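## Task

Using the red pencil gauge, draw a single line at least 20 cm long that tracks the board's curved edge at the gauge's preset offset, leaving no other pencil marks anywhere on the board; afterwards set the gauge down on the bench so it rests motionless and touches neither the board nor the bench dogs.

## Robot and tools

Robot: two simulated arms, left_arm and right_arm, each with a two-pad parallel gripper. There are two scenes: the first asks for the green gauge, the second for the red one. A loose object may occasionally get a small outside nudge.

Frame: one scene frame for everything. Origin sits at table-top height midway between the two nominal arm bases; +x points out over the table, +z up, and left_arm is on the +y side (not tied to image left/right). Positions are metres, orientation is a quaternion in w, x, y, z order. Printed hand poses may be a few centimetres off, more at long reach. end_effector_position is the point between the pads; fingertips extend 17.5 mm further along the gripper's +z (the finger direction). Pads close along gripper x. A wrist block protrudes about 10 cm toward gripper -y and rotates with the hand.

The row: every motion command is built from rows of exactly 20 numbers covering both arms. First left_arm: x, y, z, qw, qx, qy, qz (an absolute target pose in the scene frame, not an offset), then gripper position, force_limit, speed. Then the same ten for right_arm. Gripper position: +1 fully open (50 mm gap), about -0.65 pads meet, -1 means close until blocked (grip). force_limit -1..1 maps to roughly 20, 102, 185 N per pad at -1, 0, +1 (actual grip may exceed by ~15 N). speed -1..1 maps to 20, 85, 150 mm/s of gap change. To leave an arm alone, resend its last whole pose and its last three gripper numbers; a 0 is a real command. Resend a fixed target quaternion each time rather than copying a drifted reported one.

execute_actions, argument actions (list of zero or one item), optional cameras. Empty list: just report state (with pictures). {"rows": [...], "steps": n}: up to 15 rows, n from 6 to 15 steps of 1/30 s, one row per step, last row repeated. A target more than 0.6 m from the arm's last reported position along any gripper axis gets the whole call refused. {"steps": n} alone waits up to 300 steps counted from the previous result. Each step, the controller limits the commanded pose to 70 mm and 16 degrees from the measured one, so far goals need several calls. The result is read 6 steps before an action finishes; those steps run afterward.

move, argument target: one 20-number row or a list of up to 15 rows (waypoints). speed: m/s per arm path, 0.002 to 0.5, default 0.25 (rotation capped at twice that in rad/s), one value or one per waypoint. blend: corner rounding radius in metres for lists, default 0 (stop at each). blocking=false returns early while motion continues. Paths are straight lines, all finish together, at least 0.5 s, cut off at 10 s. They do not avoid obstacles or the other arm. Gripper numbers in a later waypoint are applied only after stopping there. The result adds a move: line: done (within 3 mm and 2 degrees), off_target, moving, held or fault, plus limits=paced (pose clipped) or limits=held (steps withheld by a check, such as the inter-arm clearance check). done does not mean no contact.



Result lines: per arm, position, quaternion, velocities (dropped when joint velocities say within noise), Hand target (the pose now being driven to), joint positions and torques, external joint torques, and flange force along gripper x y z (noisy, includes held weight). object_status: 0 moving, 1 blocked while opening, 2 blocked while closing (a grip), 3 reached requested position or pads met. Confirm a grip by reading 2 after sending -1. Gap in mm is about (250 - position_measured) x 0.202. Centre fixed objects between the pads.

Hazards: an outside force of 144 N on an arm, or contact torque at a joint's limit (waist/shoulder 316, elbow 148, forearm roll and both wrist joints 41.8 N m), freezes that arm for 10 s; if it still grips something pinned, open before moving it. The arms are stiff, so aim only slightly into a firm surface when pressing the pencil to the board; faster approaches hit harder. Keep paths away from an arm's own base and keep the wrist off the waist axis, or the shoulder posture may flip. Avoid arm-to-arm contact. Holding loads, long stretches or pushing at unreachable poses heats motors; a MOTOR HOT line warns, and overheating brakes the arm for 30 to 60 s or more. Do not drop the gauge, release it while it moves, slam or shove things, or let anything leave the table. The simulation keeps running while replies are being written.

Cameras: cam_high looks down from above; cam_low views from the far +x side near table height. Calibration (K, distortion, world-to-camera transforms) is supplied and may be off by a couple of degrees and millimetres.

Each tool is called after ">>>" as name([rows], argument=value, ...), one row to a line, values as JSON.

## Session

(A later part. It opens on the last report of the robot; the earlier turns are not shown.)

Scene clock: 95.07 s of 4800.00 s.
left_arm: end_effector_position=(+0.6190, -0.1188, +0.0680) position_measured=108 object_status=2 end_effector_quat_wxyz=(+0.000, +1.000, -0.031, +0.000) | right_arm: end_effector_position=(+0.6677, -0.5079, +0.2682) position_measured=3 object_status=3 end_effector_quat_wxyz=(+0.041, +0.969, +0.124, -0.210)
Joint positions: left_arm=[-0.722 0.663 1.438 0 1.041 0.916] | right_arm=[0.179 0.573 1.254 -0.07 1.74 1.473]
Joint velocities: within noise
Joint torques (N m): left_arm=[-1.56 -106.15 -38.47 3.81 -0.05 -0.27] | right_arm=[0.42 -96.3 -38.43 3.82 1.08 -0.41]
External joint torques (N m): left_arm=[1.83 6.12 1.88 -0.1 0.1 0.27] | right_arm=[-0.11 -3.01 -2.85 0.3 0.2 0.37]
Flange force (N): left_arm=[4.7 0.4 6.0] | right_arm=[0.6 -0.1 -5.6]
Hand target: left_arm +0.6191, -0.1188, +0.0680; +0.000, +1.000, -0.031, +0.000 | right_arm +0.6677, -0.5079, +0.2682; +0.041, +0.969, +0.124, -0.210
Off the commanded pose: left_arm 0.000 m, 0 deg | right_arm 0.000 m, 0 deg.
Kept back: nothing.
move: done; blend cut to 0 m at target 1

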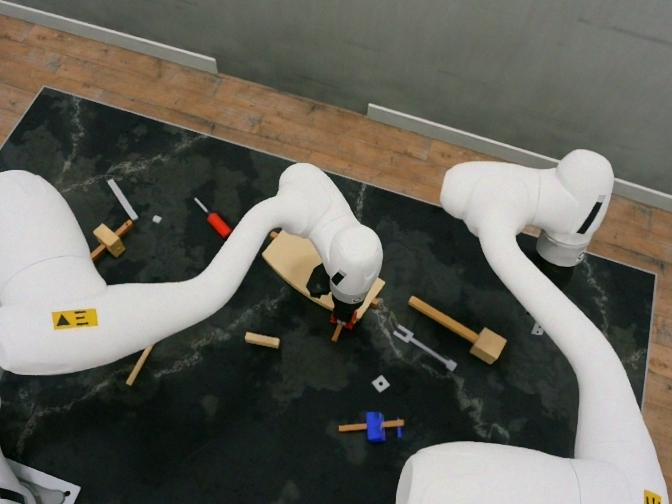

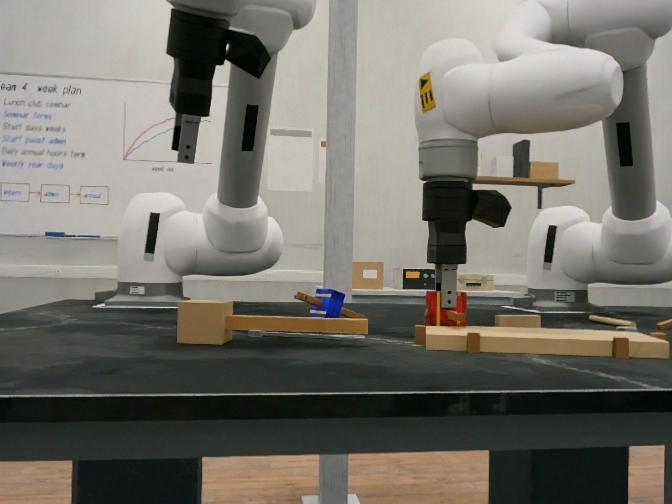

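>>> move([
  [0.6201, -0.1189, 0.068, 0, 0.99953, -0.03054, 0, -1, -0.6, -0.7, 0.6677, -0.5079, 0.2682, 0.041, 0.969, 0.124, -0.210, 1, -0.5, 0],
], speed=[0.03], cameras=[])

>>> move([
  [0.6208, -0.1189, 0.068, 0, 0.99953, -0.03054, 0, -1, -0.6, -0.7, 0.6677, -0.5079, 0.2682, 0.041, 0.969, 0.124, -0.210, 1, -0.5, 0],
], speed=[0.03], cameras=[])

Scene clock: 96.20 s of 4800.00 s.
left_arm: end_effector_position=(+0.6201, -0.1189, +0.0680) position_measured=108 object_status=2 end_effector_quat_wxyz=(+0.000, +1.000, -0.031, +0.000) | right_arm: end_effector_position=(+0.6677, -0.5079, +0.2682) position_measured=3 object_status=3 end_effector_quat_wxyz=(+0.041, +0.969, +0.124, -0.210)
Joint positions: left_arm=[-0.721 0.664 1.436 0 1.042 0.917] | right_arm=[0.179 0.573 1.254 -0.07 1.74 1.473]
Joint velocities: within noise
Joint torques (N m): left_arm=[-1.5 -106.41 -38.38 3.8 0.05 -0.27] | right_arm=[0.57 -96.45 -38.31 3.83 1.1 -0.39]
External joint torques (N m): left_arm=[1.86 6.44 1.74 -0.09 -0.01 0.27] | right_arm=[-0.56 -2.86 -3.04 0.28 0.17 0.36]
Flange force (N): left_arm=[5.3 0.7 6.3] | right_arm=[1.1 0.5 -6.0]
Hand target: left_arm +0.6201, -0.1189, +0.0680; +0.000, +1.000, -0.031, +0.000 | right_arm +0.6677, -0.5079, +0.2682; +0.041, +0.969, +0.124, -0.210
Off the commanded pose: left_arm 0.000 m, 0 deg | right_arm 0.000 m, 0 deg.
Kept back: nothing.
move: done
No camera images: "cameras" was empty.

Scene clock: 96.90 s of 4800.00 s.
left_arm: end_effector_position=(+0.6208, -0.1189, +0.0680) position_measured=108 object_status=2 end_effector_quat_wxyz=(+0.000, +1.000, -0.031, +0.000) | right_arm: end_effector_position=(+0.6677, -0.5079, +0.2682) position_measured=3 object_status=3 end_effector_quat_wxyz=(+0.041, +0.969, +0.124, -0.210)
Joint positions: left_arm=[-0.721 0.665 1.434 0 1.042 0.917] | right_arm=[0.179 0.573 1.254 -0.07 1.74 1.473]
Joint velocities: within noise
Joint torques (N m): left_arm=[-1.16 -107.15 -37.99 3.76 0.13 -0.2] | right_arm=[0.52 -96.43 -38.38 3.88 1.14 -0.39]
External joint torques (N m): left_arm=[1.24 5.91 1.02 -0.02 -0.09 0.2] | right_arm=[-0.6 -2.71 -2.9 0.23 0.13 0.36]
Flange force (N): left_arm=[5.6 1.9 5.6] | right_arm=[1.1 0.5 -5.6]
Hand target: left_arm +0.6208, -0.1189, +0.0680; +0.000, +1.000, -0.031, +0.000 | right_arm +0.6677, -0.5079, +0.2682; +0.041, +0.969, +0.124, -0.210
Off the commanded pose: left_arm 0.000 m, 0 deg | right_arm 0.000 m, 0 deg.
Kept back: nothing.
move: done
No camera images: "cameras" was empty.

>>> move([
  [0.6217, -0.1190, 0.068, 0, 0.99953, -0.03054, 0, -1, -0.6, -0.7, 0.6677, -0.5079, 0.2682, 0.041, 0.969, 0.124, -0.210, 1, -0.5, 0],
], speed=[0.03], cameras=[])

>>> move([
  [0.6226, -0.1190, 0.068, 0, 0.99953, -0.03054, 0, -1, -0.6, -0.7, 0.6677, -0.5079, 0.2682, 0.041, 0.969, 0.124, -0.210, 1, -0.5, 0],
], speed=[0.03], cameras=[])

Scene clock: 97.90 s of 4800.00 s.
left_arm: end_effector_position=(+0.6216, -0.1190, +0.0680) position_measured=108 object_status=2 end_effector_quat_wxyz=(+0.000, +1.000, -0.031, +0.000) | right_arm: end_effector_position=(+0.6677, -0.5079, +0.2682) position_measured=3 object_status=3 end_effector_quat_wxyz=(+0.041, +0.969, +0.124, -0.210)
Joint positions: left_arm=[-0.72 0.666 1.432 0 1.043 0.918] | right_arm=[0.179 0.573 1.254 -0.07 1.74 1.473]
Joint velocities: within noise
Joint torques (N m): left_arm=[9.42 -104.59 -47.59 7.64 -6.13 -0.29] | right_arm=[0.5 -96.36 -38.26 3.82 1.1 -0.37]
External joint torques (N m): left_arm=[-9.59 3.97 10.9 -3.93 6.18 0.29] | right_arm=[-0.37 -2.75 -2.92 0.28 0.17 0.34]
Flange force (N): left_arm=[-18.8 -0.1 1.0] | right_arm=[1.1 0.3 -5.8]
Hand target: left_arm +0.6217, -0.1190, +0.0680; +0.000, +1.000, -0.031, +0.000 | right_arm +0.6677, -0.5079, +0.2682; +0.041, +0.969, +0.124, -0.210
Off the commanded pose: left_arm 0.000 m, 0 deg | right_arm 0.000 m, 0 deg.
Kept back: nothing.
move: done
No camera images: "cameras" was empty.

Scene clock: 98.60 s of 4800.00 s.
left_arm: end_effector_position=(+0.6226, -0.1190, +0.0680) position_measured=108 object_status=2 end_effector_quat_wxyz=(+0.000, +1.000, -0.031, +0.000) | right_arm: end_effector_position=(+0.6677, -0.5079, +0.2682) position_measured=3 object_status=3 end_effector_quat_wxyz=(+0.041, +0.969, +0.124, -0.210)
Joint positions: left_arm=[-0.72 0.667 1.431 0 1.044 0.918] | right_arm=[0.179 0.573 1.254 -0.07 1.74 1.473]
Joint velocities: within noise
Joint torques (N m): left_arm=[20.88 -101.1 -55.21 11.62 -11.92 -0.19] | right_arm=[0.47 -96.45 -38.43 3.86 1.12 -0.41]
External joint torques (N m): left_arm=[-20.63 0.25 18.36 -7.88 11.96 0.19] | right_arm=[-0.3 -2.53 -2.72 0.24 0.15 0.37]
Flange force (N): left_arm=[-41.1 -0.1 -5.7] | right_arm=[1.1 0.1 -5.4]
Hand target: left_arm +0.6226, -0.1190, +0.0680; +0.000, +1.000, -0.031, +0.000 | right_arm +0.6677, -0.5079, +0.2682; +0.041, +0.969, +0.124, -0.210
Off the commanded pose: left_arm 0.000 m, 0 deg | right_arm 0.000 m, 0 deg.
Kept back: nothing.
move: done
No camera images: "cameras" was empty.

>>> move([
  [0.62128, -0.12244, 0.068, 0, 0.99966, -0.02618, 0, -1, -0.6, -0.7, 0.6677, -0.5079, 0.2682, 0.041, 0.969, 0.124, -0.210, 1, -0.5, 0],
], speed=[0.03], cameras=["cam_low"])

>>> zoom_image(camera="cam_low", region=[415, 290, 475, 350])

>>> move([
  [0.62128, -0.12244, 0.0645, 0, 0.99966, -0.02618, 0, -1, -0.6, -0.7, 0.6677, -0.5079, 0.2682, 0.041, 0.969, 0.124, -0.210, 1, -0.5, 0],
], speed=[0.02], cameras=["cam_low"])

>>> zoom_image(camera="cam_low", region=[415, 290, 475, 350])

Scene clock: 100.37 s of 4800.00 s.
left_arm: end_effector_position=(+0.6214, -0.1224, +0.0680) position_measured=108 object_status=2 end_effector_quat_wxyz=(+0.000, +1.000, -0.026, +0.000) | right_arm: end_effector_position=(+0.6677, -0.5079, +0.2682) position_measured=3 object_status=3 end_effector_quat_wxyz=(+0.041, +0.969, +0.124, -0.210)
Joint positions: left_arm=[-0.724 0.669 1.428 0 1.045 0.906] | right_arm=[0.179 0.573 1.254 -0.07 1.74 1.473]
Joint velocities: within noise
Joint torques (N m): left_arm=[4.76 -109.46 -46.7 5.6 -4.05 -0.5] | right_arm=[0.71 -96.25 -38.3 3.84 1.12 -0.38]
External joint torques (N m): left_arm=[-4.94 7.79 9.62 -1.86 4.09 0.5] | right_arm=[-0.57 -2.6 -2.8 0.26 0.15 0.35]
Flange force (N): left_arm=[-10.3 -1.1 6.4] | right_arm=[1.1 0.5 -5.5]
Hand target: left_arm +0.6213, -0.1224, +0.0680; +0.000, +1.000, -0.026, +0.000 | right_arm +0.6677, -0.5079, +0.2682; +0.041, +0.969, +0.124, -0.210
Off the commanded pose: left_arm 0.000 m, 0 deg | right_arm 0.000 m, 0 deg.
Kept back: nothing.
move: done
Images, in order (width x height): cam_low 672x504.

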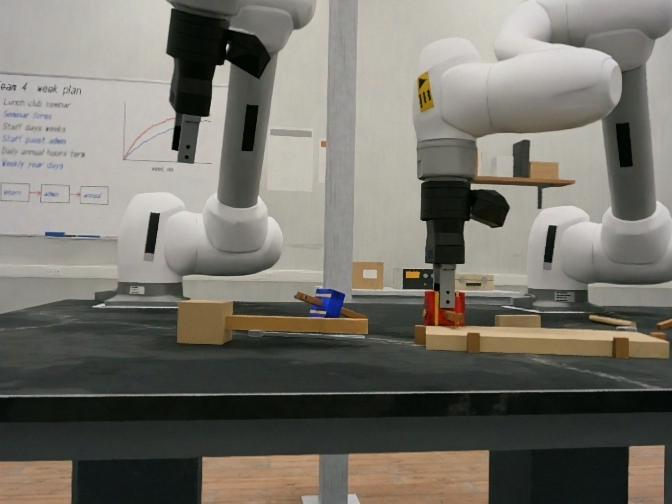

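Scaled by 8.400 from the camera's 672x504 image, which has a finer 960x720 frame.

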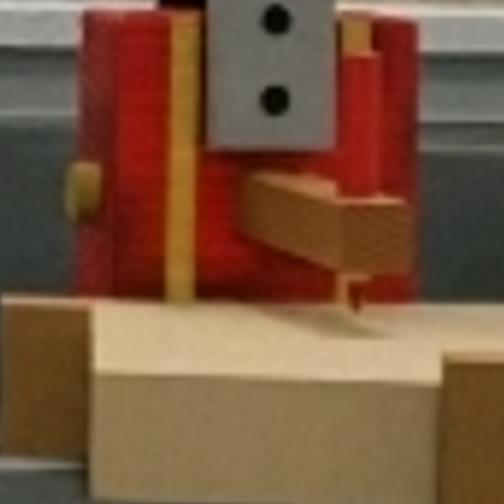

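Scene clock: 101.07 s of 4800.00 s.
left_arm: end_effector_position=(+0.6213, -0.1225, +0.0645) position_measured=108 object_status=2 end_effector_quat_wxyz=(+0.000, +1.000, -0.026, +0.000) | right_arm: end_effector_position=(+0.6677, -0.5079, +0.2682) position_measured=3 object_status=3 end_effector_quat_wxyz=(+0.041, +0.969, +0.124, -0.210)
Joint positions: left_arm=[-0.724 0.672 1.43 0 1.04 0.906] | right_arm=[0.179 0.573 1.254 -0.07 1.74 1.473]
Joint velocities: within noise
Joint torques (N m): left_arm=[5.99 -105.34 -43.11 6.2 -3.45 -0.23] | right_arm=[0.38 -96.43 -38.31 3.86 1.07 -0.37]
External joint torques (N m): left_arm=[-5.97 4.11 6.36 -2.49 3.49 0.23] | right_arm=[-0.38 -2.85 -2.99 0.24 0.2 0.34]
Flange force (N): left_arm=[-9.3 1.5 2.2] | right_arm=[1.1 0.3 -5.9]
Hand target: left_arm +0.6213, -0.1224, +0.0645; +0.000, +1.000, -0.026, +0.000 | right_arm +0.6677, -0.5079, +0.2682; +0.041, +0.969, +0.124, -0.210
Off the commanded pose: left_arm 0.000 m, 0 deg | right_arm 0.000 m, 0 deg.
Kept back: nothing.
move: done
Images, in order (width x height): cam_low 672x504.

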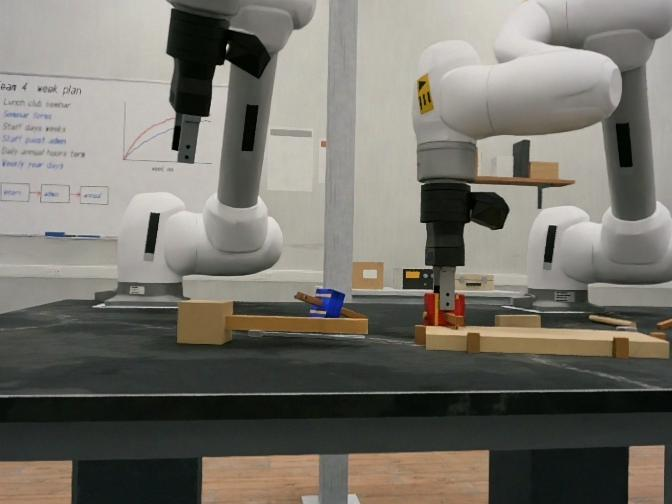

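Scaled by 8.400 from the camera's 672x504 image, which has a finer 960x720 frame.

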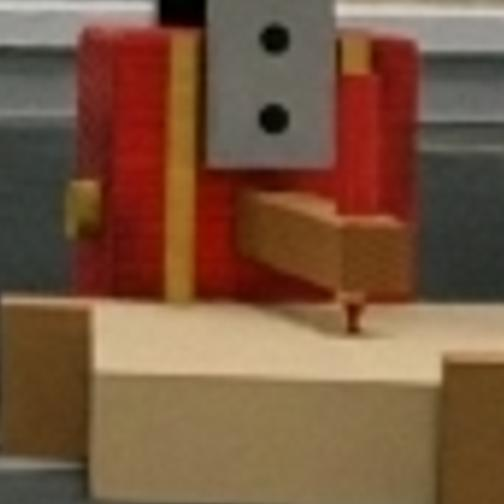

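>>> move([
  [0.62128, -0.12244, 0.0637, 0, 0.99966, -0.02618, 0, -1, -0.6, -0.7, 0.6677, -0.5079, 0.2682, 0.041, 0.969, 0.124, -0.210, 1, -0.5, 0],
], speed=[0.02], cameras=[])

>>> move([
  [0.62128, -0.12244, 0.0631, 0, 0.99966, -0.02618, 0, -1, -0.6, -0.7, 0.6677, -0.5079, 0.2682, 0.041, 0.969, 0.124, -0.210, 1, -0.5, 0],
], speed=[0.02], cameras=[])

Scene clock: 102.03 s of 4800.00 s.
left_arm: end_effector_position=(+0.6213, -0.1225, +0.0637) position_measured=108 object_status=2 end_effector_quat_wxyz=(+0.000, +1.000, -0.026, +0.000) | right_arm: end_effector_position=(+0.6677, -0.5079, +0.2682) position_measured=3 object_status=3 end_effector_quat_wxyz=(+0.041, +0.969, +0.124, -0.210)
Joint positions: left_arm=[-0.724 0.672 1.43 0 1.039 0.906] | right_arm=[0.179 0.573 1.254 -0.07 1.74 1.473]
Joint velocities: within noise
Joint torques (N m): left_arm=[10.13 -92.96 -40.36 7.39 -5.54 -0.2] | right_arm=[0.68 -96.29 -38.22 3.86 1.11 -0.37]
External joint torques (N m): left_arm=[-10.01 -8.24 3.6 -3.67 5.57 0.2] | right_arm=[-0.36 -3.04 -3.11 0.27 0.16 0.34]
Flange force (N): left_arm=[-18.7 0.5 -12.6] | right_arm=[1.0 0.3 -6.1]
Hand target: left_arm +0.6213, -0.1224, +0.0637; +0.000, +1.000, -0.026, +0.000 | right_arm +0.6677, -0.5079, +0.2682; +0.041, +0.969, +0.124, -0.210
Off the commanded pose: left_arm 0.000 m, 0 deg | right_arm 0.000 m, 0 deg.
Kept back: nothing.
move: done
No camera images: "cameras" was empty.

Scene clock: 102.73 s of 4800.00 s.
left_arm: end_effector_position=(+0.6213, -0.1225, +0.0631) position_measured=108 object_status=2 end_effector_quat_wxyz=(+0.000, +1.000, -0.026, +0.000) | right_arm: end_effector_position=(+0.6677, -0.5079, +0.2682) position_measured=3 object_status=3 end_effector_quat_wxyz=(+0.041, +0.969, +0.124, -0.210)
Joint positions: left_arm=[-0.724 0.673 1.431 0 1.038 0.906] | right_arm=[0.179 0.573 1.254 -0.07 1.74 1.473]
Joint velocities: within noise
Joint torques (N m): left_arm=[14.99 -83.61 -40.85 8.94 -8.08 -0.19] | right_arm=[0.51 -96.5 -38.29 3.87 1.13 -0.35]
External joint torques (N m): left_arm=[-14.72 -17.88 4.06 -5.21 8.12 0.19] | right_arm=[-0.1 -2.36 -2.87 0.24 0.13 0.32]
Flange force (N): left_arm=[-31.6 -2.2 -23.9] | right_arm=[1.7 0.0 -5.7]
Hand target: left_arm +0.6213, -0.1224, +0.0631; +0.000, +1.000, -0.026, +0.000 | right_arm +0.6677, -0.5079, +0.2682; +0.041, +0.969, +0.124, -0.210
Off the commanded pose: left_arm 0.000 m, 0 deg | right_arm 0.000 m, 0 deg.
Kept back: nothing.
move: done
No camera images: "cameras" was empty.

>>> move([
  [0.62128, -0.12244, 0.0636, 0, 0.99966, -0.02618, 0, -1, -0.6, -0.7, 0.6677, -0.5079, 0.2682, 0.041, 0.969, 0.124, -0.210, 1, -0.5, 0],
  [0.62255, -0.10425, 0.0636, 0, 0.99905, -0.04362, 0, -1, -0.6, -0.7, 0.6677, -0.5079, 0.2682, 0.041, 0.969, 0.124, -0.210, 1, -0.5, 0],
  [0.62445, -0.08612, 0.0636, 0, 0.99813, -0.06105, 0, -1, -0.6, -0.7, 0.6677, -0.5079, 0.2682, 0.041, 0.969, 0.124, -0.210, 1, -0.5, 0],
], speed=[0.02,0.04,0.04], blend=[0,0.002,0], cameras=["cam_low"])

>>> zoom_image(camera="cam_low", region=[415, 280, 495, 360])

Scene clock: 105.07 s of 4800.00 s.
left_arm: end_effector_position=(+0.6245, -0.0862, +0.0636) position_measured=108 object_status=2 end_effector_quat_wxyz=(+0.000, +0.998, -0.061, +0.000) | right_arm: end_effector_position=(+0.6677, -0.5079, +0.2682) position_measured=3 object_status=3 end_effector_quat_wxyz=(+0.041, +0.969, +0.124, -0.210)
Joint positions: left_arm=[-0.689 0.645 1.479 0 1.017 1.01] | right_arm=[0.179 0.573 1.254 -0.07 1.74 1.473]
Joint velocities: within noise
Joint torques (N m): left_arm=[11.63 -97.88 -42.8 8.38 -4.66 -0.11] | right_arm=[0.45 -96.11 -38.28 3.84 1.12 -0.42]
External joint torques (N m): left_arm=[-11.47 -0.78 6.47 -4.7 4.69 0.11] | right_arm=[-0.59 -3.01 -2.89 0.25 0.15 0.38]
Flange force (N): left_arm=[-17.5 5.4 -3.6] | right_arm=[0.6 0.4 -5.6]
Hand target: left_arm +0.6245, -0.0861, +0.0636; +0.000, +0.998, -0.061, +0.000 | right_arm +0.6677, -0.5079, +0.2682; +0.041, +0.969, +0.124, -0.210
Off the commanded pose: left_arm 0.000 m, 0 deg | right_arm 0.000 m, 0 deg.
Kept back: nothing.
move: done
Images, in order (width x height): cam_low 672x504.

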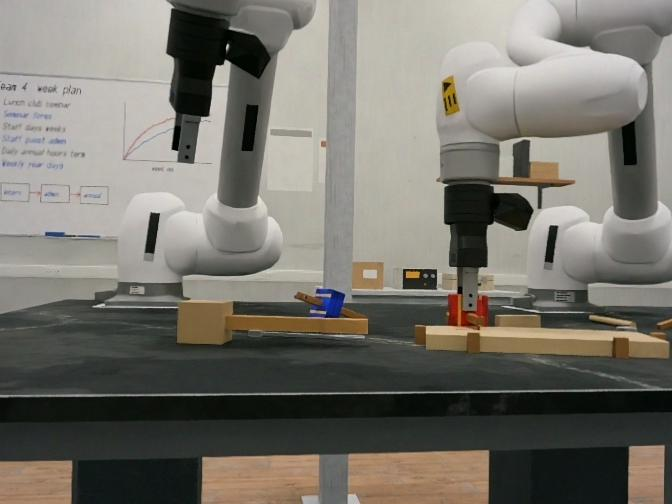

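Scaled by 6.300 from the camera's 672x504 image, which has a finer 960x720 frame.

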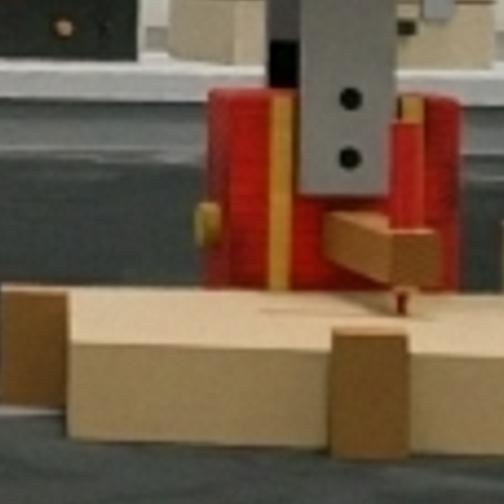

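>>> move([
  [0.62699, -0.06806, 0.0634, 0, 0.99692, -0.07846, 0, -1, -0.6, -0.7, 0.6677, -0.5079, 0.2682, 0.041, 0.969, 0.124, -0.210, 1, -0.5, 0],
  [0.63016, -0.05010, 0.0633, 0, 0.99540, -0.09585, 0, -1, -0.6, -0.7, 0.6677, -0.5079, 0.2682, 0.041, 0.969, 0.124, -0.210, 1, -0.5, 0],
], speed=[0.04,0.04], blend=[0.002,0], cameras=[])

>>> move([
  [0.63395, -0.03227, 0.0633, 0, 0.99357, -0.11320, 0, -1, -0.6, -0.7, 0.6677, -0.5079, 0.2682, 0.041, 0.969, 0.124, -0.210, 1, -0.5, 0],
], speed=[0.04], cameras=["cam_low"])

>>> zoom_image(camera="cam_low", region=[415, 270, 535, 360])

Scene clock: 107.00 s of 4800.00 s.
left_arm: end_effector_position=(+0.6302, -0.0502, +0.0633) position_measured=108 object_status=2 end_effector_quat_wxyz=(+0.000, +0.995, -0.096, +0.000) | right_arm: end_effector_position=(+0.6677, -0.5079, +0.2682) position_measured=3 object_status=3 end_effector_quat_wxyz=(+0.041, +0.969, +0.124, -0.210)
Joint positions: left_arm=[-0.651 0.623 1.519 0 0.999 1.118] | right_arm=[0.179 0.573 1.254 -0.07 1.74 1.473]
Joint velocities: within noise
Joint torques (N m): left_arm=[14.28 -91.85 -43.12 8.87 -5.72 -0.44] | right_arm=[0.48 -96.36 -38.42 3.89 1.1 -0.4]
External joint torques (N m): left_arm=[-14.74 -4.23 7.26 -5.25 5.74 0.44] | right_arm=[-0.61 -2.93 -2.83 0.2 0.18 0.37]
Flange force (N): left_arm=[-23.3 8.6 -7.8] | right_arm=[0.6 0.5 -5.5]
Hand target: left_arm +0.6302, -0.0501, +0.0633; +0.000, +0.995, -0.096, +0.000 | right_arm +0.6677, -0.5079, +0.2682; +0.041, +0.969, +0.124, -0.210
Off the commanded pose: left_arm 0.000 m, 0 deg | right_arm 0.000 m, 0 deg.
Kept back: nothing.
move: done; blend cut to 0 m at target 1
No camera images: "cameras" was empty.

Scene clock: 107.77 s of 4800.00 s.
left_arm: end_effector_position=(+0.6340, -0.0323, +0.0633) position_measured=108 object_status=2 end_effector_quat_wxyz=(+0.000, +0.994, -0.113, +0.000) | right_arm: end_effector_position=(+0.6677, -0.5079, +0.2682) position_measured=3 object_status=3 end_effector_quat_wxyz=(+0.041, +0.969, +0.124, -0.210)
Joint positions: left_arm=[-0.631 0.613 1.536 0 0.992 1.173] | right_arm=[0.179 0.573 1.254 -0.07 1.74 1.473]
Joint velocities: within noise
Joint torques (N m): left_arm=[13.27 -91.3 -44.31 8.66 -6.41 -0.62] | right_arm=[0.37 -96.67 -38.13 3.85 1.14 -0.36]
External joint torques (N m): left_arm=[-12.73 -3.31 8.87 -5.06 6.44 0.62] | right_arm=[-0.36 -2.42 -3.12 0.25 0.13 0.33]
Flange force (N): left_arm=[-23.5 6.9 -7.2] | right_arm=[2.0 0.3 -6.2]
Hand target: left_arm +0.6339, -0.0323, +0.0633; +0.000, +0.994, -0.113, +0.000 | right_arm +0.6677, -0.5079, +0.2682; +0.041, +0.969, +0.124, -0.210
Off the commanded pose: left_arm 0.000 m, 0 deg | right_arm 0.000 m, 0 deg.
Kept back: nothing.
move: done
Images, in order (width x height): cam_low 672x504.

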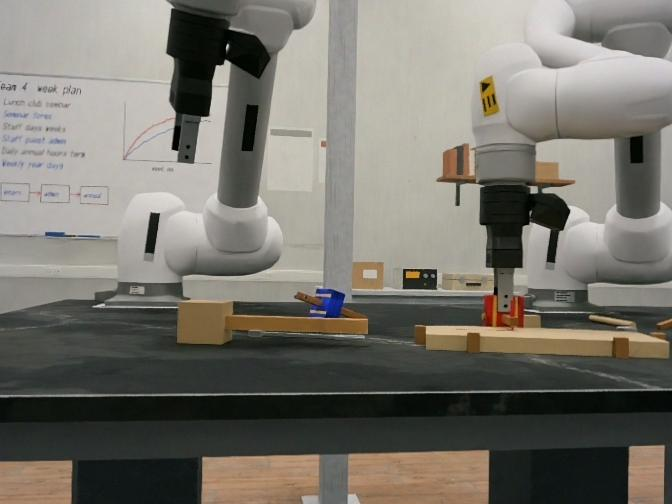

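Scaled by 4.200 from the camera's 672x504 image, which has a finer 960x720 frame.

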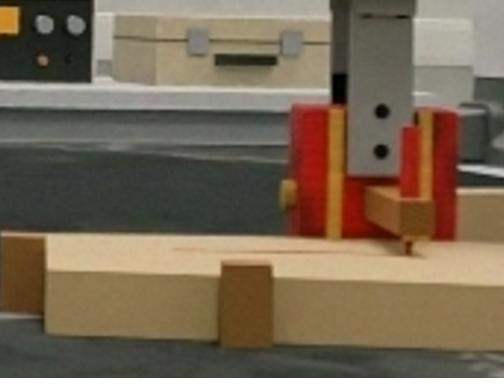

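>>> move([
  [0.63836, -0.01457, 0.0632, 0, 0.99144, -0.13053, 0, -1, -0.6, -0.7, 0.6677, -0.5079, 0.2682, 0.041, 0.969, 0.124, -0.210, 1, -0.5, 0],
  [0.64339, 0.00295, 0.0632, 0, 0.98902, -0.14781, 0, -1, -0.6, -0.7, 0.6677, -0.5079, 0.2682, 0.041, 0.969, 0.124, -0.210, 1, -0.5, 0],
], speed=[0.04,0.04], blend=[0.002,0], cameras=[])

>>> move([
  [0.64902, 0.02030, 0.0632, 0, 0.98629, -0.16505, 0, -1, -0.6, -0.7, 0.6677, -0.5079, 0.2682, 0.041, 0.969, 0.124, -0.210, 1, -0.5, 0],
  [0.65526, 0.03743, 0.0632, 0, 0.98325, -0.18224, 0, -1, -0.6, -0.7, 0.6677, -0.5079, 0.2682, 0.041, 0.969, 0.124, -0.210, 1, -0.5, 0],
], speed=[0.04,0.04], blend=[0.002,0], cameras=["cam_low"])

>>> zoom_image(camera="cam_low", region=[445, 270, 565, 360])

Scene clock: 109.73 s of 4800.00 s.
left_arm: end_effector_position=(+0.6434, +0.0029, +0.0632) position_measured=108 object_status=2 end_effector_quat_wxyz=(+0.000, +0.989, -0.148, +0.000) | right_arm: end_effector_position=(+0.6677, -0.5079, +0.2682) position_measured=3 object_status=3 end_effector_quat_wxyz=(+0.041, +0.969, +0.124, -0.210)
Joint positions: left_arm=[-0.589 0.599 1.561 0 0.981 1.285] | right_arm=[0.179 0.573 1.254 -0.07 1.74 1.473]
Joint velocities: within noise
Joint torques (N m): left_arm=[13.1 -88.73 -46.44 8.57 -8.1 -0.62] | right_arm=[0.81 -96.33 -38.34 3.86 1.11 -0.38]
External joint torques (N m): left_arm=[-12.8 -5.01 11.07 -4.97 8.12 0.62] | right_arm=[-1 -2.48 -2.78 0.22 0.15 0.35]
Flange force (N): left_arm=[-28.1 8.4 -10.1] | right_arm=[1.2 1.0 -5.5]
Hand target: left_arm +0.6434, +0.0029, +0.0632; +0.000, +0.989, -0.148, +0.000 | right_arm +0.6677, -0.5079, +0.2682; +0.041, +0.969, +0.124, -0.210
Off the commanded pose: left_arm 0.000 m, 0 deg | right_arm 0.000 m, 0 deg.
Kept back: nothing.
move: done; blend cut to 0 m at target 1
No camera images: "cameras" was empty.

Scene clock: 111.27 s of 4800.00 s.
left_arm: end_effector_position=(+0.6552, +0.0374, +0.0632) position_measured=108 object_status=2 end_effector_quat_wxyz=(+0.000, +0.983, -0.182, +0.000) | right_arm: end_effector_position=(+0.6677, -0.5079, +0.2682) position_measured=3 object_status=3 end_effector_quat_wxyz=(+0.041, +0.969, +0.124, -0.210)
Joint positions: left_arm=[-0.545 0.59 1.577 0 0.974 1.398] | right_arm=[0.179 0.573 1.254 -0.07 1.74 1.473]
Joint velocities: within noise
Joint torques (N m): left_arm=[12.08 -87.94 -48.54 8.32 -9.26 -0.39] | right_arm=[0.67 -96.37 -38.43 3.85 1.15 -0.38]
External joint torques (N m): left_arm=[-12.1 -5.42 13.11 -4.73 9.27 0.39] | right_arm=[-0.31 -3.77 -3.12 0.28 0.13 0.35]
Flange force (N): left_arm=[-30.8 10.6 -11.1] | right_arm=[-0.2 0.1 -5.8]
Hand target: left_arm +0.6553, +0.0374, +0.0632; +0.000, +0.983, -0.182, +0.000 | right_arm +0.6677, -0.5079, +0.2682; +0.041, +0.969, +0.124, -0.210
Off the commanded pose: left_arm 0.000 m, 0 deg | right_arm 0.000 m, 0 deg.
Kept back: nothing.
move: done; blend cut to 0 m at target 1
Images, in order (width x height): cam_low 672x504.

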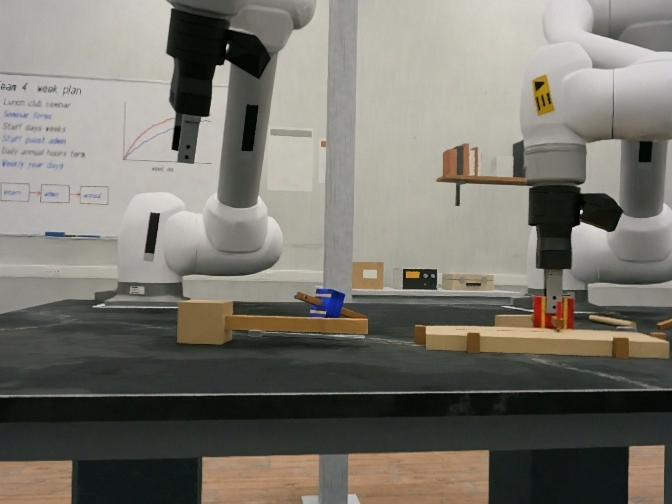

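Scaled by 4.200 from the camera's 672x504 image, which has a finer 960x720 frame.

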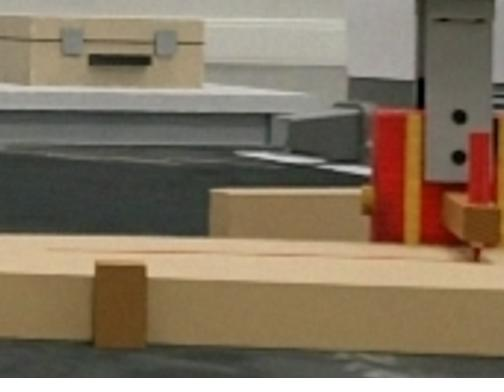

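>>> move([
  [0.66182, 0.05445, 0.0632, 0, 0.97992, -0.19937, 0, -1, -0.6, -0.7, 0.6677, -0.5079, 0.2682, 0.041, 0.969, 0.124, -0.210, 1, -0.5, 0],
  [0.66923, 0.07111, 0.0632, 0, 0.97630, -0.21644, 0, -1, -0.6, -0.7, 0.6677, -0.5079, 0.2682, 0.041, 0.969, 0.124, -0.210, 1, -0.5, 0],
], speed=[0.04,0.04], blend=[0.002,0], cameras=[])

>>> move([
  [0.67723, 0.08750, 0.0632, 0, 0.97237, -0.23345, 0, -1, -0.6, -0.7, 0.6677, -0.5079, 0.2682, 0.041, 0.969, 0.124, -0.210, 1, -0.5, 0],
], speed=[0.04], cameras=[])

Scene clock: 113.10 s of 4800.00 s.
left_arm: end_effector_position=(+0.6692, +0.0710, +0.0632) position_measured=108 object_status=2 end_effector_quat_wxyz=(+0.000, +0.976, -0.216, +0.000) | right_arm: end_effector_position=(+0.6677, -0.5079, +0.2682) position_measured=3 object_status=3 end_effector_quat_wxyz=(+0.041, +0.969, +0.124, -0.210)
Joint positions: left_arm=[-0.5 0.586 1.584 0 0.971 1.513] | right_arm=[0.179 0.573 1.254 -0.07 1.74 1.473]
Joint velocities: within noise
Joint torques (N m): left_arm=[7.37 -89.68 -45.73 5.97 -6.8 -0.29] | right_arm=[0.48 -96.18 -38.3 3.9 1.09 -0.4]
External joint torques (N m): left_arm=[-7.88 -2.62 10.47 -2.41 6.79 0.29] | right_arm=[-0.23 -3.2 -3 0.22 0.18 0.36]
Flange force (N): left_arm=[-21.6 9.1 -6.4] | right_arm=[0.5 0.1 -5.8]
Hand target: left_arm +0.6692, +0.0711, +0.0632; +0.000, +0.976, -0.216, +0.000 | right_arm +0.6677, -0.5079, +0.2682; +0.041, +0.969, +0.124, -0.210
Off the commanded pose: left_arm 0.000 m, 0 deg | right_arm 0.000 m, 0 deg.
Kept back: nothing.
move: done; blend cut to 0 m at target 1
No camera images: "cameras" was empty.

Scene clock: 113.87 s of 4800.00 s.
left_arm: end_effector_position=(+0.6772, +0.0874, +0.0633) position_measured=108 object_status=2 end_effector_quat_wxyz=(+0.000, +0.972, -0.233, +0.000) | right_arm: end_effector_position=(+0.6677, -0.5079, +0.2682) position_measured=3 object_status=3 end_effector_quat_wxyz=(+0.041, +0.969, +0.124, -0.210)
Joint positions: left_arm=[-0.478 0.586 1.584 0 0.972 1.57] | right_arm=[0.179 0.573 1.254 -0.07 1.74 1.473]
Joint velocities: within noise
Joint torques (N m): left_arm=[5.26 -90.77 -47.43 5.67 -7.71 -0.44] | right_arm=[0.7 -96.4 -38.38 3.88 1.12 -0.35]
External joint torques (N m): left_arm=[-5.48 -1.93 12.15 -2.1 7.71 0.44] | right_arm=[-0.72 -3.21 -2.98 0.22 0.16 0.32]
Flange force (N): left_arm=[-23.2 7.2 -6.2] | right_arm=[0.4 0.7 -5.7]
Hand target: left_arm +0.6772, +0.0875, +0.0632; +0.000, +0.972, -0.233, +0.000 | right_arm +0.6677, -0.5079, +0.2682; +0.041, +0.969, +0.124, -0.210
Off the commanded pose: left_arm 0.000 m, 0 deg | right_arm 0.000 m, 0 deg.
Kept back: nothing.
move: done
No camera images: "cameras" was empty.

>>> move([
  [0.68580, 0.10362, 0.0631, 0, 0.96815, -0.25038, 0, -1, -0.6, -0.7, 0.6677, -0.5079, 0.2682, 0.041, 0.969, 0.124, -0.210, 1, -0.5, 0],
  [0.69491, 0.11943, 0.0631, 0, 0.96363, -0.26724, 0, -1, -0.6, -0.7, 0.6677, -0.5079, 0.2682, 0.041, 0.969, 0.124, -0.210, 1, -0.5, 0],
  [0.69728, 0.12333, 0.0631, 0, 0.96246, -0.27144, 0, -1, -0.6, -0.7, 0.6677, -0.5079, 0.2682, 0.041, 0.969, 0.124, -0.210, 1, -0.5, 0],
], speed=[0.04,0.04,0.04], blend=[0.002,0.001,0], cameras=["cam_low"])

>>> zoom_image(camera="cam_low", region=[552, 270, 672, 360])

Scene clock: 115.83 s of 4800.00 s.
left_arm: end_effector_position=(+0.6972, +0.1233, +0.0631) position_measured=108 object_status=2 end_effector_quat_wxyz=(+0.000, +0.962, -0.271, +0.000) | right_arm: end_effector_position=(+0.6677, -0.5079, +0.2682) position_measured=3 object_status=3 end_effector_quat_wxyz=(+0.041, +0.969, +0.124, -0.210)
Joint positions: left_arm=[-0.427 0.592 1.573 0 0.976 1.7] | right_arm=[0.179 0.573 1.254 -0.07 1.74 1.473]
Joint velocities: within noise
Joint torques (N m): left_arm=[1.27 -87.53 -54.7 5.84 -12.69 0.04] | right_arm=[0.44 -96.27 -38.38 3.87 1.1 -0.39]
External joint torques (N m): left_arm=[-0.99 -6 19.28 -2.25 12.68 -0.04] | right_arm=[-0.2 -2.78 -2.81 0.24 0.17 0.36]
Flange force (N): left_arm=[-39.6 8.2 -13.1] | right_arm=[0.9 0.0 -5.5]
Hand target: left_arm +0.6973, +0.1233, +0.0631; +0.000, +0.962, -0.271, +0.000 | right_arm +0.6677, -0.5079, +0.2682; +0.041, +0.969, +0.124, -0.210
Off the commanded pose: left_arm 0.000 m, 0 deg | right_arm 0.000 m, 0 deg.
Kept back: nothing.
move: done; blend cut to 0 m at target 1
Images, in order (width x height): cam_low 672x504.

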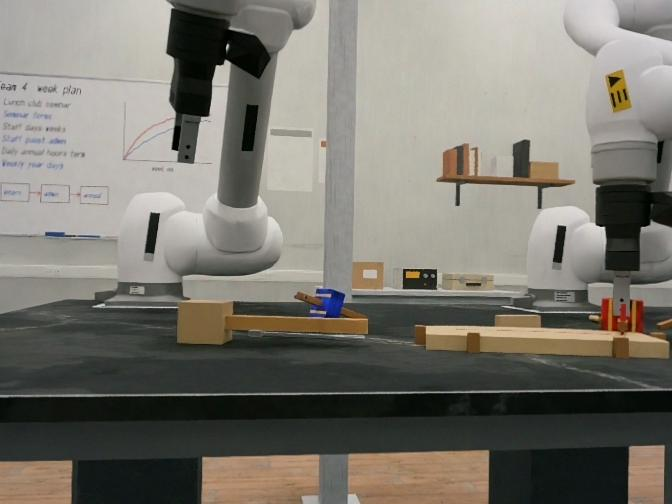

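Scaled by 4.200 from the camera's 672x504 image, which has a finer 960x720 frame.

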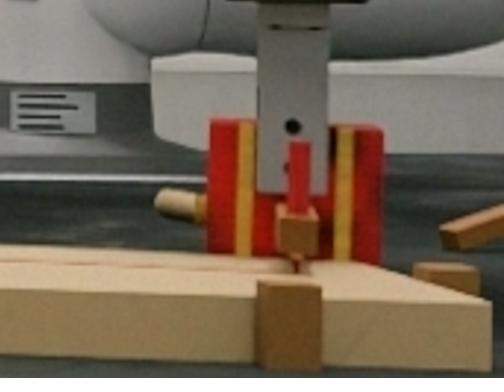

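>>> move([
  [0.69728, 0.12333, 0.072, 0, 0.96246, -0.27144, 0, -1, -0.6, -0.7, 0.6677, -0.5079, 0.2682, 0.041, 0.969, 0.124, -0.210, 1, -0.5, 0],
  [0.6871, 0.1296, 0.078, 0, 0.96246, -0.27144, 0, -1, -0.6, -0.7, 0.6677, -0.5079, 0.2682, 0.041, 0.969, 0.124, -0.210, 1, -0.5, 0],
  [0.66, 0.14, 0.16, 0, 0.96246, -0.27144, 0, -1, -0.6, -0.7, 0.6677, -0.5079, 0.2682, 0.041, 0.969, 0.124, -0.210, 1, -0.5, 0],
  [0.3796, 0.1487, 0.15, 0, 0.98902, -0.14781, 0, -1, -0.6, -0.7, 0.6677, -0.5079, 0.2682, 0.041, 0.969, 0.124, -0.210, 1, -0.5, 0],
], speed=[0.06,0.1,0.25,0.3], blend=[0,0.005,0.03,0])

>>> zoom_image(camera="cam_high", region=[250, 210, 400, 330])

>>> zoom_image(camera="cam_low", region=[500, 230, 570, 300])

Scene clock: 118.83 s of 4800.00 s.
left_arm: end_effector_position=(+0.3797, +0.1487, +0.1500) position_measured=108 object_status=2 end_effector_quat_wxyz=(+0.000, +0.989, -0.148, +0.000) | right_arm: end_effector_position=(+0.6677, -0.5079, +0.2682) position_measured=3 object_status=3 end_effector_quat_wxyz=(+0.041, +0.969, +0.124, -0.210)
Joint positions: left_arm=[-0.635 0.098 2.102 0 0.941 1.239] | right_arm=[0.179 0.573 1.254 -0.07 1.74 1.473]
Joint velocities: within noise
Joint torques (N m): left_arm=[-1.5 -47.31 -36.65 3.46 0.05 -0.12] | right_arm=[0.44 -96.26 -38.4 3.89 1.11 -0.41]
External joint torques (N m): left_arm=[1.39 3.12 2.24 0.02 -0.03 0.12] | right_arm=[-0.6 -2.77 -2.79 0.19 0.16 0.38]
Flange force (N): left_arm=[1.8 -2.6 5.7] | right_arm=[0.8 0.5 -5.4]
Hand target: left_arm +0.3796, +0.1487, +0.1500; +0.000, +0.989, -0.148, +0.000 | right_arm +0.6677, -0.5079, +0.2682; +0.041, +0.969, +0.124, -0.210
Off the commanded pose: left_arm 0.000 m, 0 deg | right_arm 0.000 m, 0 deg.
Kept back: nothing.
move: done

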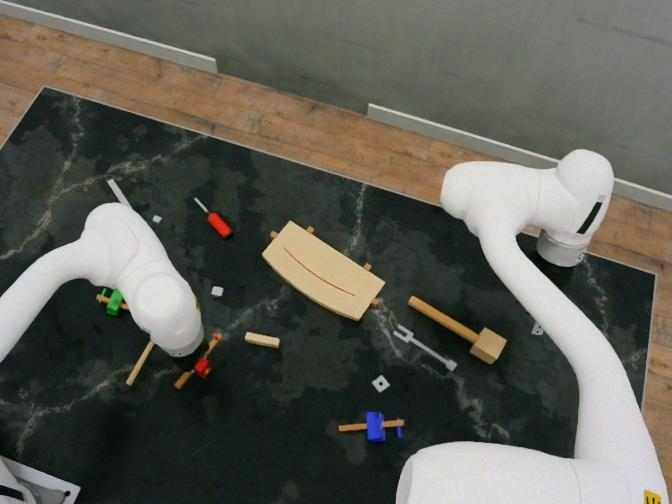

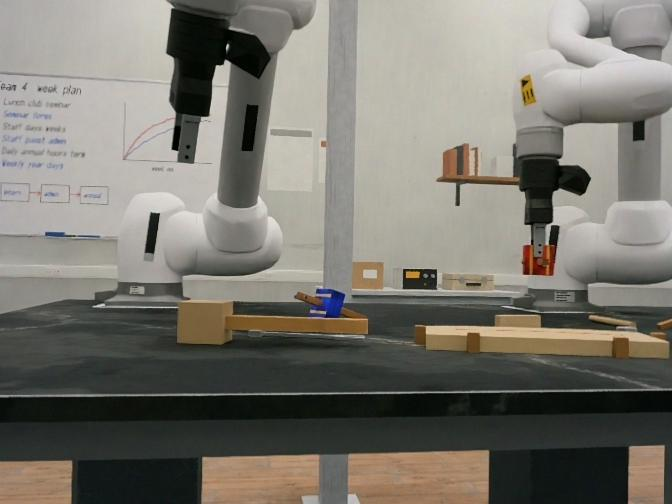

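Scaled by 3.360 from the camera's 672x504 image, which has a finer 960x720 frame.

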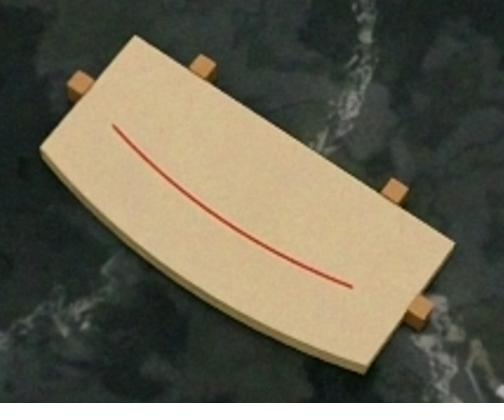

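Scaled by 7.200 from the camera's 672x504 image, which has a finer 960x720 frame.

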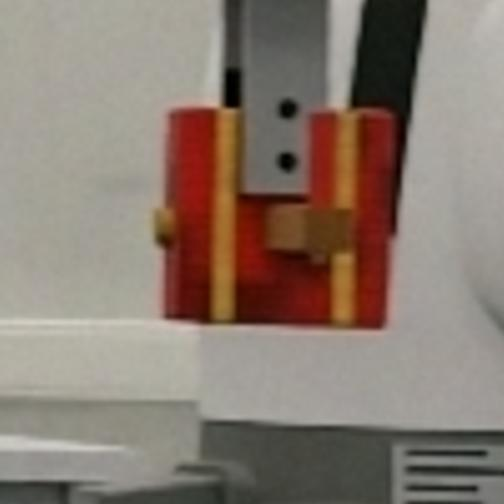

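>>> move([
  [0.3796, 0.1487, 0.075, 0, 0.98902, -0.14781, 0, -1, -0.6, -0.7, 0.6677, -0.5079, 0.2682, 0.041, 0.969, 0.124, -0.210, 1, -0.5, 0],
  [0.3796, 0.1487, 0.0550, 0, 0.98902, -0.14781, 0, -1, -0.6, -0.7, 0.6677, -0.5079, 0.2682, 0.041, 0.969, 0.124, -0.210, 1, -0.5, 0],
], speed=[0.15,0.04], blend=[0.005,0], cameras=[])

Scene clock: 120.93 s of 4800.00 s.
left_arm: end_effector_position=(+0.3796, +0.1487, +0.0551) position_measured=108 object_status=2 end_effector_quat_wxyz=(+0.000, +0.989, -0.148, +0.000) | right_arm: end_effector_position=(+0.6677, -0.5079, +0.2682) position_measured=3 object_status=3 end_effector_quat_wxyz=(+0.041, +0.969, +0.124, -0.210)
Joint positions: left_arm=[-0.635 0.219 2.18 0 0.742 1.239] | right_arm=[0.179 0.573 1.254 -0.07 1.74 1.473]
Joint velocities: within noise
Joint torques (N m): left_arm=[-1.7 -53.9 -29.77 2.88 0.3 -0.15] | right_arm=[0.45 -96.41 -38.3 3.86 1.11 -0.41]
External joint torques (N m): left_arm=[1.71 2.5 0.83 0.05 -0.29 0.15] | right_arm=[-0.54 -2.88 -2.97 0.24 0.16 0.38]
Flange force (N): left_arm=[2.8 -3.0 4.8] | right_arm=[1.0 0.4 -5.8]
Hand target: left_arm +0.3796, +0.1487, +0.0550; +0.000, +0.989, -0.148, +0.000 | right_arm +0.6677, -0.5079, +0.2682; +0.041, +0.969, +0.124, -0.210
Off the commanded pose: left_arm 0.000 m, 0 deg | right_arm 0.000 m, 0 deg.
Kept back: nothing.
move: done; blend cut to 0 m at target 1
No camera images: "cameras" was empty.

>>> move([
  [0.3796, 0.1487, 0.0543, 0, 0.98902, -0.14781, 0, -1, -0.6, -0.7, 0.6677, -0.5079, 0.2682, 0.041, 0.969, 0.124, -0.210, 1, -0.5, 0],
  [0.3796, 0.1487, 0.0543, 0, 0.98902, -0.14781, 0, 0.6, -0.6, -1, 0.6677, -0.5079, 0.2682, 0.041, 0.969, 0.124, -0.210, 1, -0.5, 0],
  [0.3796, 0.1487, 0.14, 0, 0.98902, -0.14781, 0, 0.6, -0.6, -1, 0.6677, -0.5079, 0.2682, 0.041, 0.969, 0.124, -0.210, 1, -0.5, 0],
  [0.5, 0.5, 0.3, 0, 0.98902, -0.14781, 0, 0.6, -0.6, -1, 0.6677, -0.5079, 0.2682, 0.041, 0.969, 0.124, -0.210, 1, -0.5, 0],
], speed=[0.03,0.1,0.08,0.3], blend=[0,0,0.02,0])

>>> zoom_image(camera="cam_low", region=[490, 270, 590, 350])

>>> zoom_image(camera="cam_high", region=[150, 320, 250, 420])

Scene clock: 126.27 s of 4800.00 s.
left_arm: end_effector_position=(+0.5000, +0.4999, +0.3000) position_measured=63 object_status=3 end_effector_quat_wxyz=(+0.000, +0.989, -0.148, +0.000) | right_arm: end_effector_position=(+0.6677, -0.5079, +0.2682) position_measured=3 object_status=3 end_effector_quat_wxyz=(+0.041, +0.969, +0.124, -0.210)
Joint positions: left_arm=[0.071 0.05 1.851 0 1.241 1.945] | right_arm=[0.179 0.573 1.254 -0.07 1.74 1.473]
Joint velocities: within noise
Joint torques (N m): left_arm=[-2.65 -46.22 -41.08 4.21 -0.24 -0.43] | right_arm=[0.44 -96.28 -38.3 3.87 1.1 -0.39]
External joint torques (N m): left_arm=[2.52 0.8 0.75 -0.13 0.21 0.43] | right_arm=[-0.56 -3.1 -2.98 0.23 0.17 0.36]
Flange force (N): left_arm=[-1.9 -4.9 1.0] | right_arm=[0.6 0.4 -5.8]
Hand target: left_arm +0.5000, +0.5000, +0.3000; +0.000, +0.989, -0.148, +0.000 | right_arm +0.6677, -0.5079, +0.2682; +0.041, +0.969, +0.124, -0.210
Off the commanded pose: left_arm 0.000 m, 0 deg | right_arm 0.000 m, 0 deg.
Kept back: nothing.
move: done

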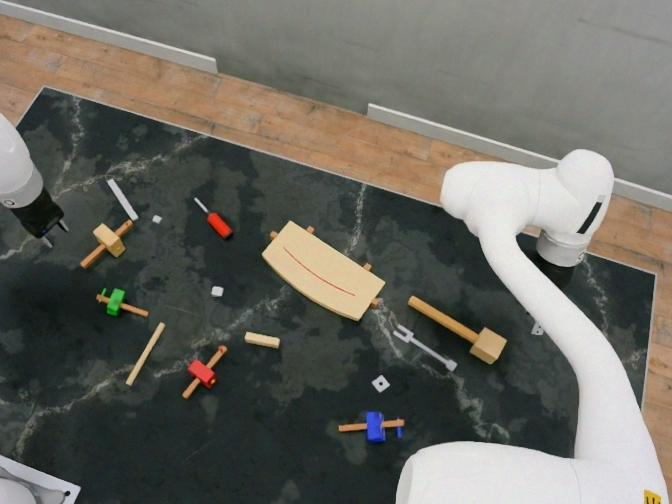

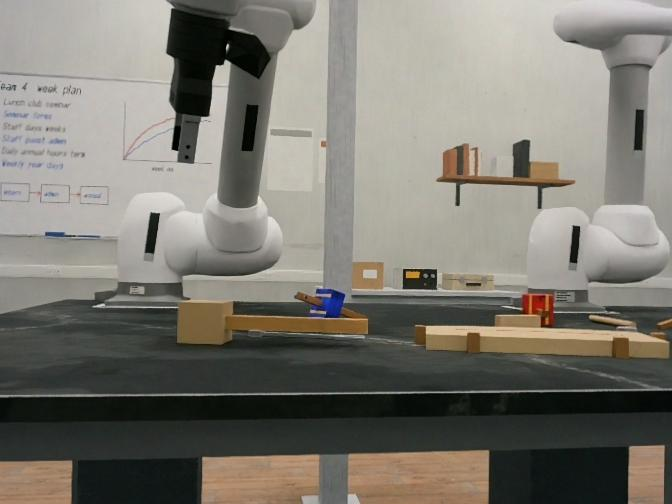

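Scaled by 5.040 from the camera's 672x504 image, which has a finer 960x720 frame.

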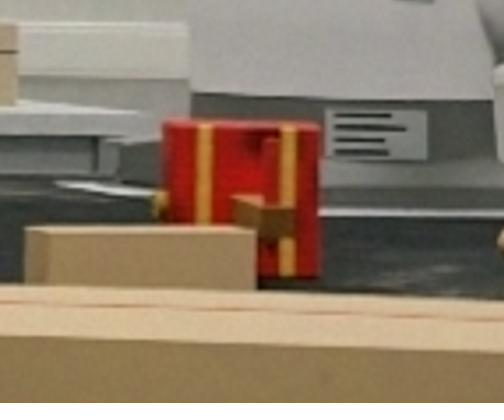

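Scaled by 5.040 from the camera's 672x504 image, which has a finer 960x720 frame.

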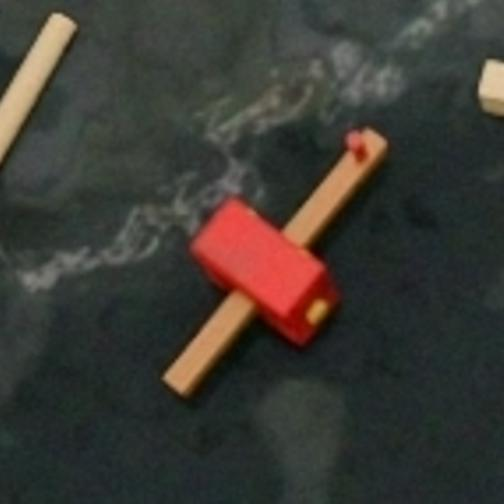

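>>> finished_scene(scene=2)

The scene is finished: the task was done.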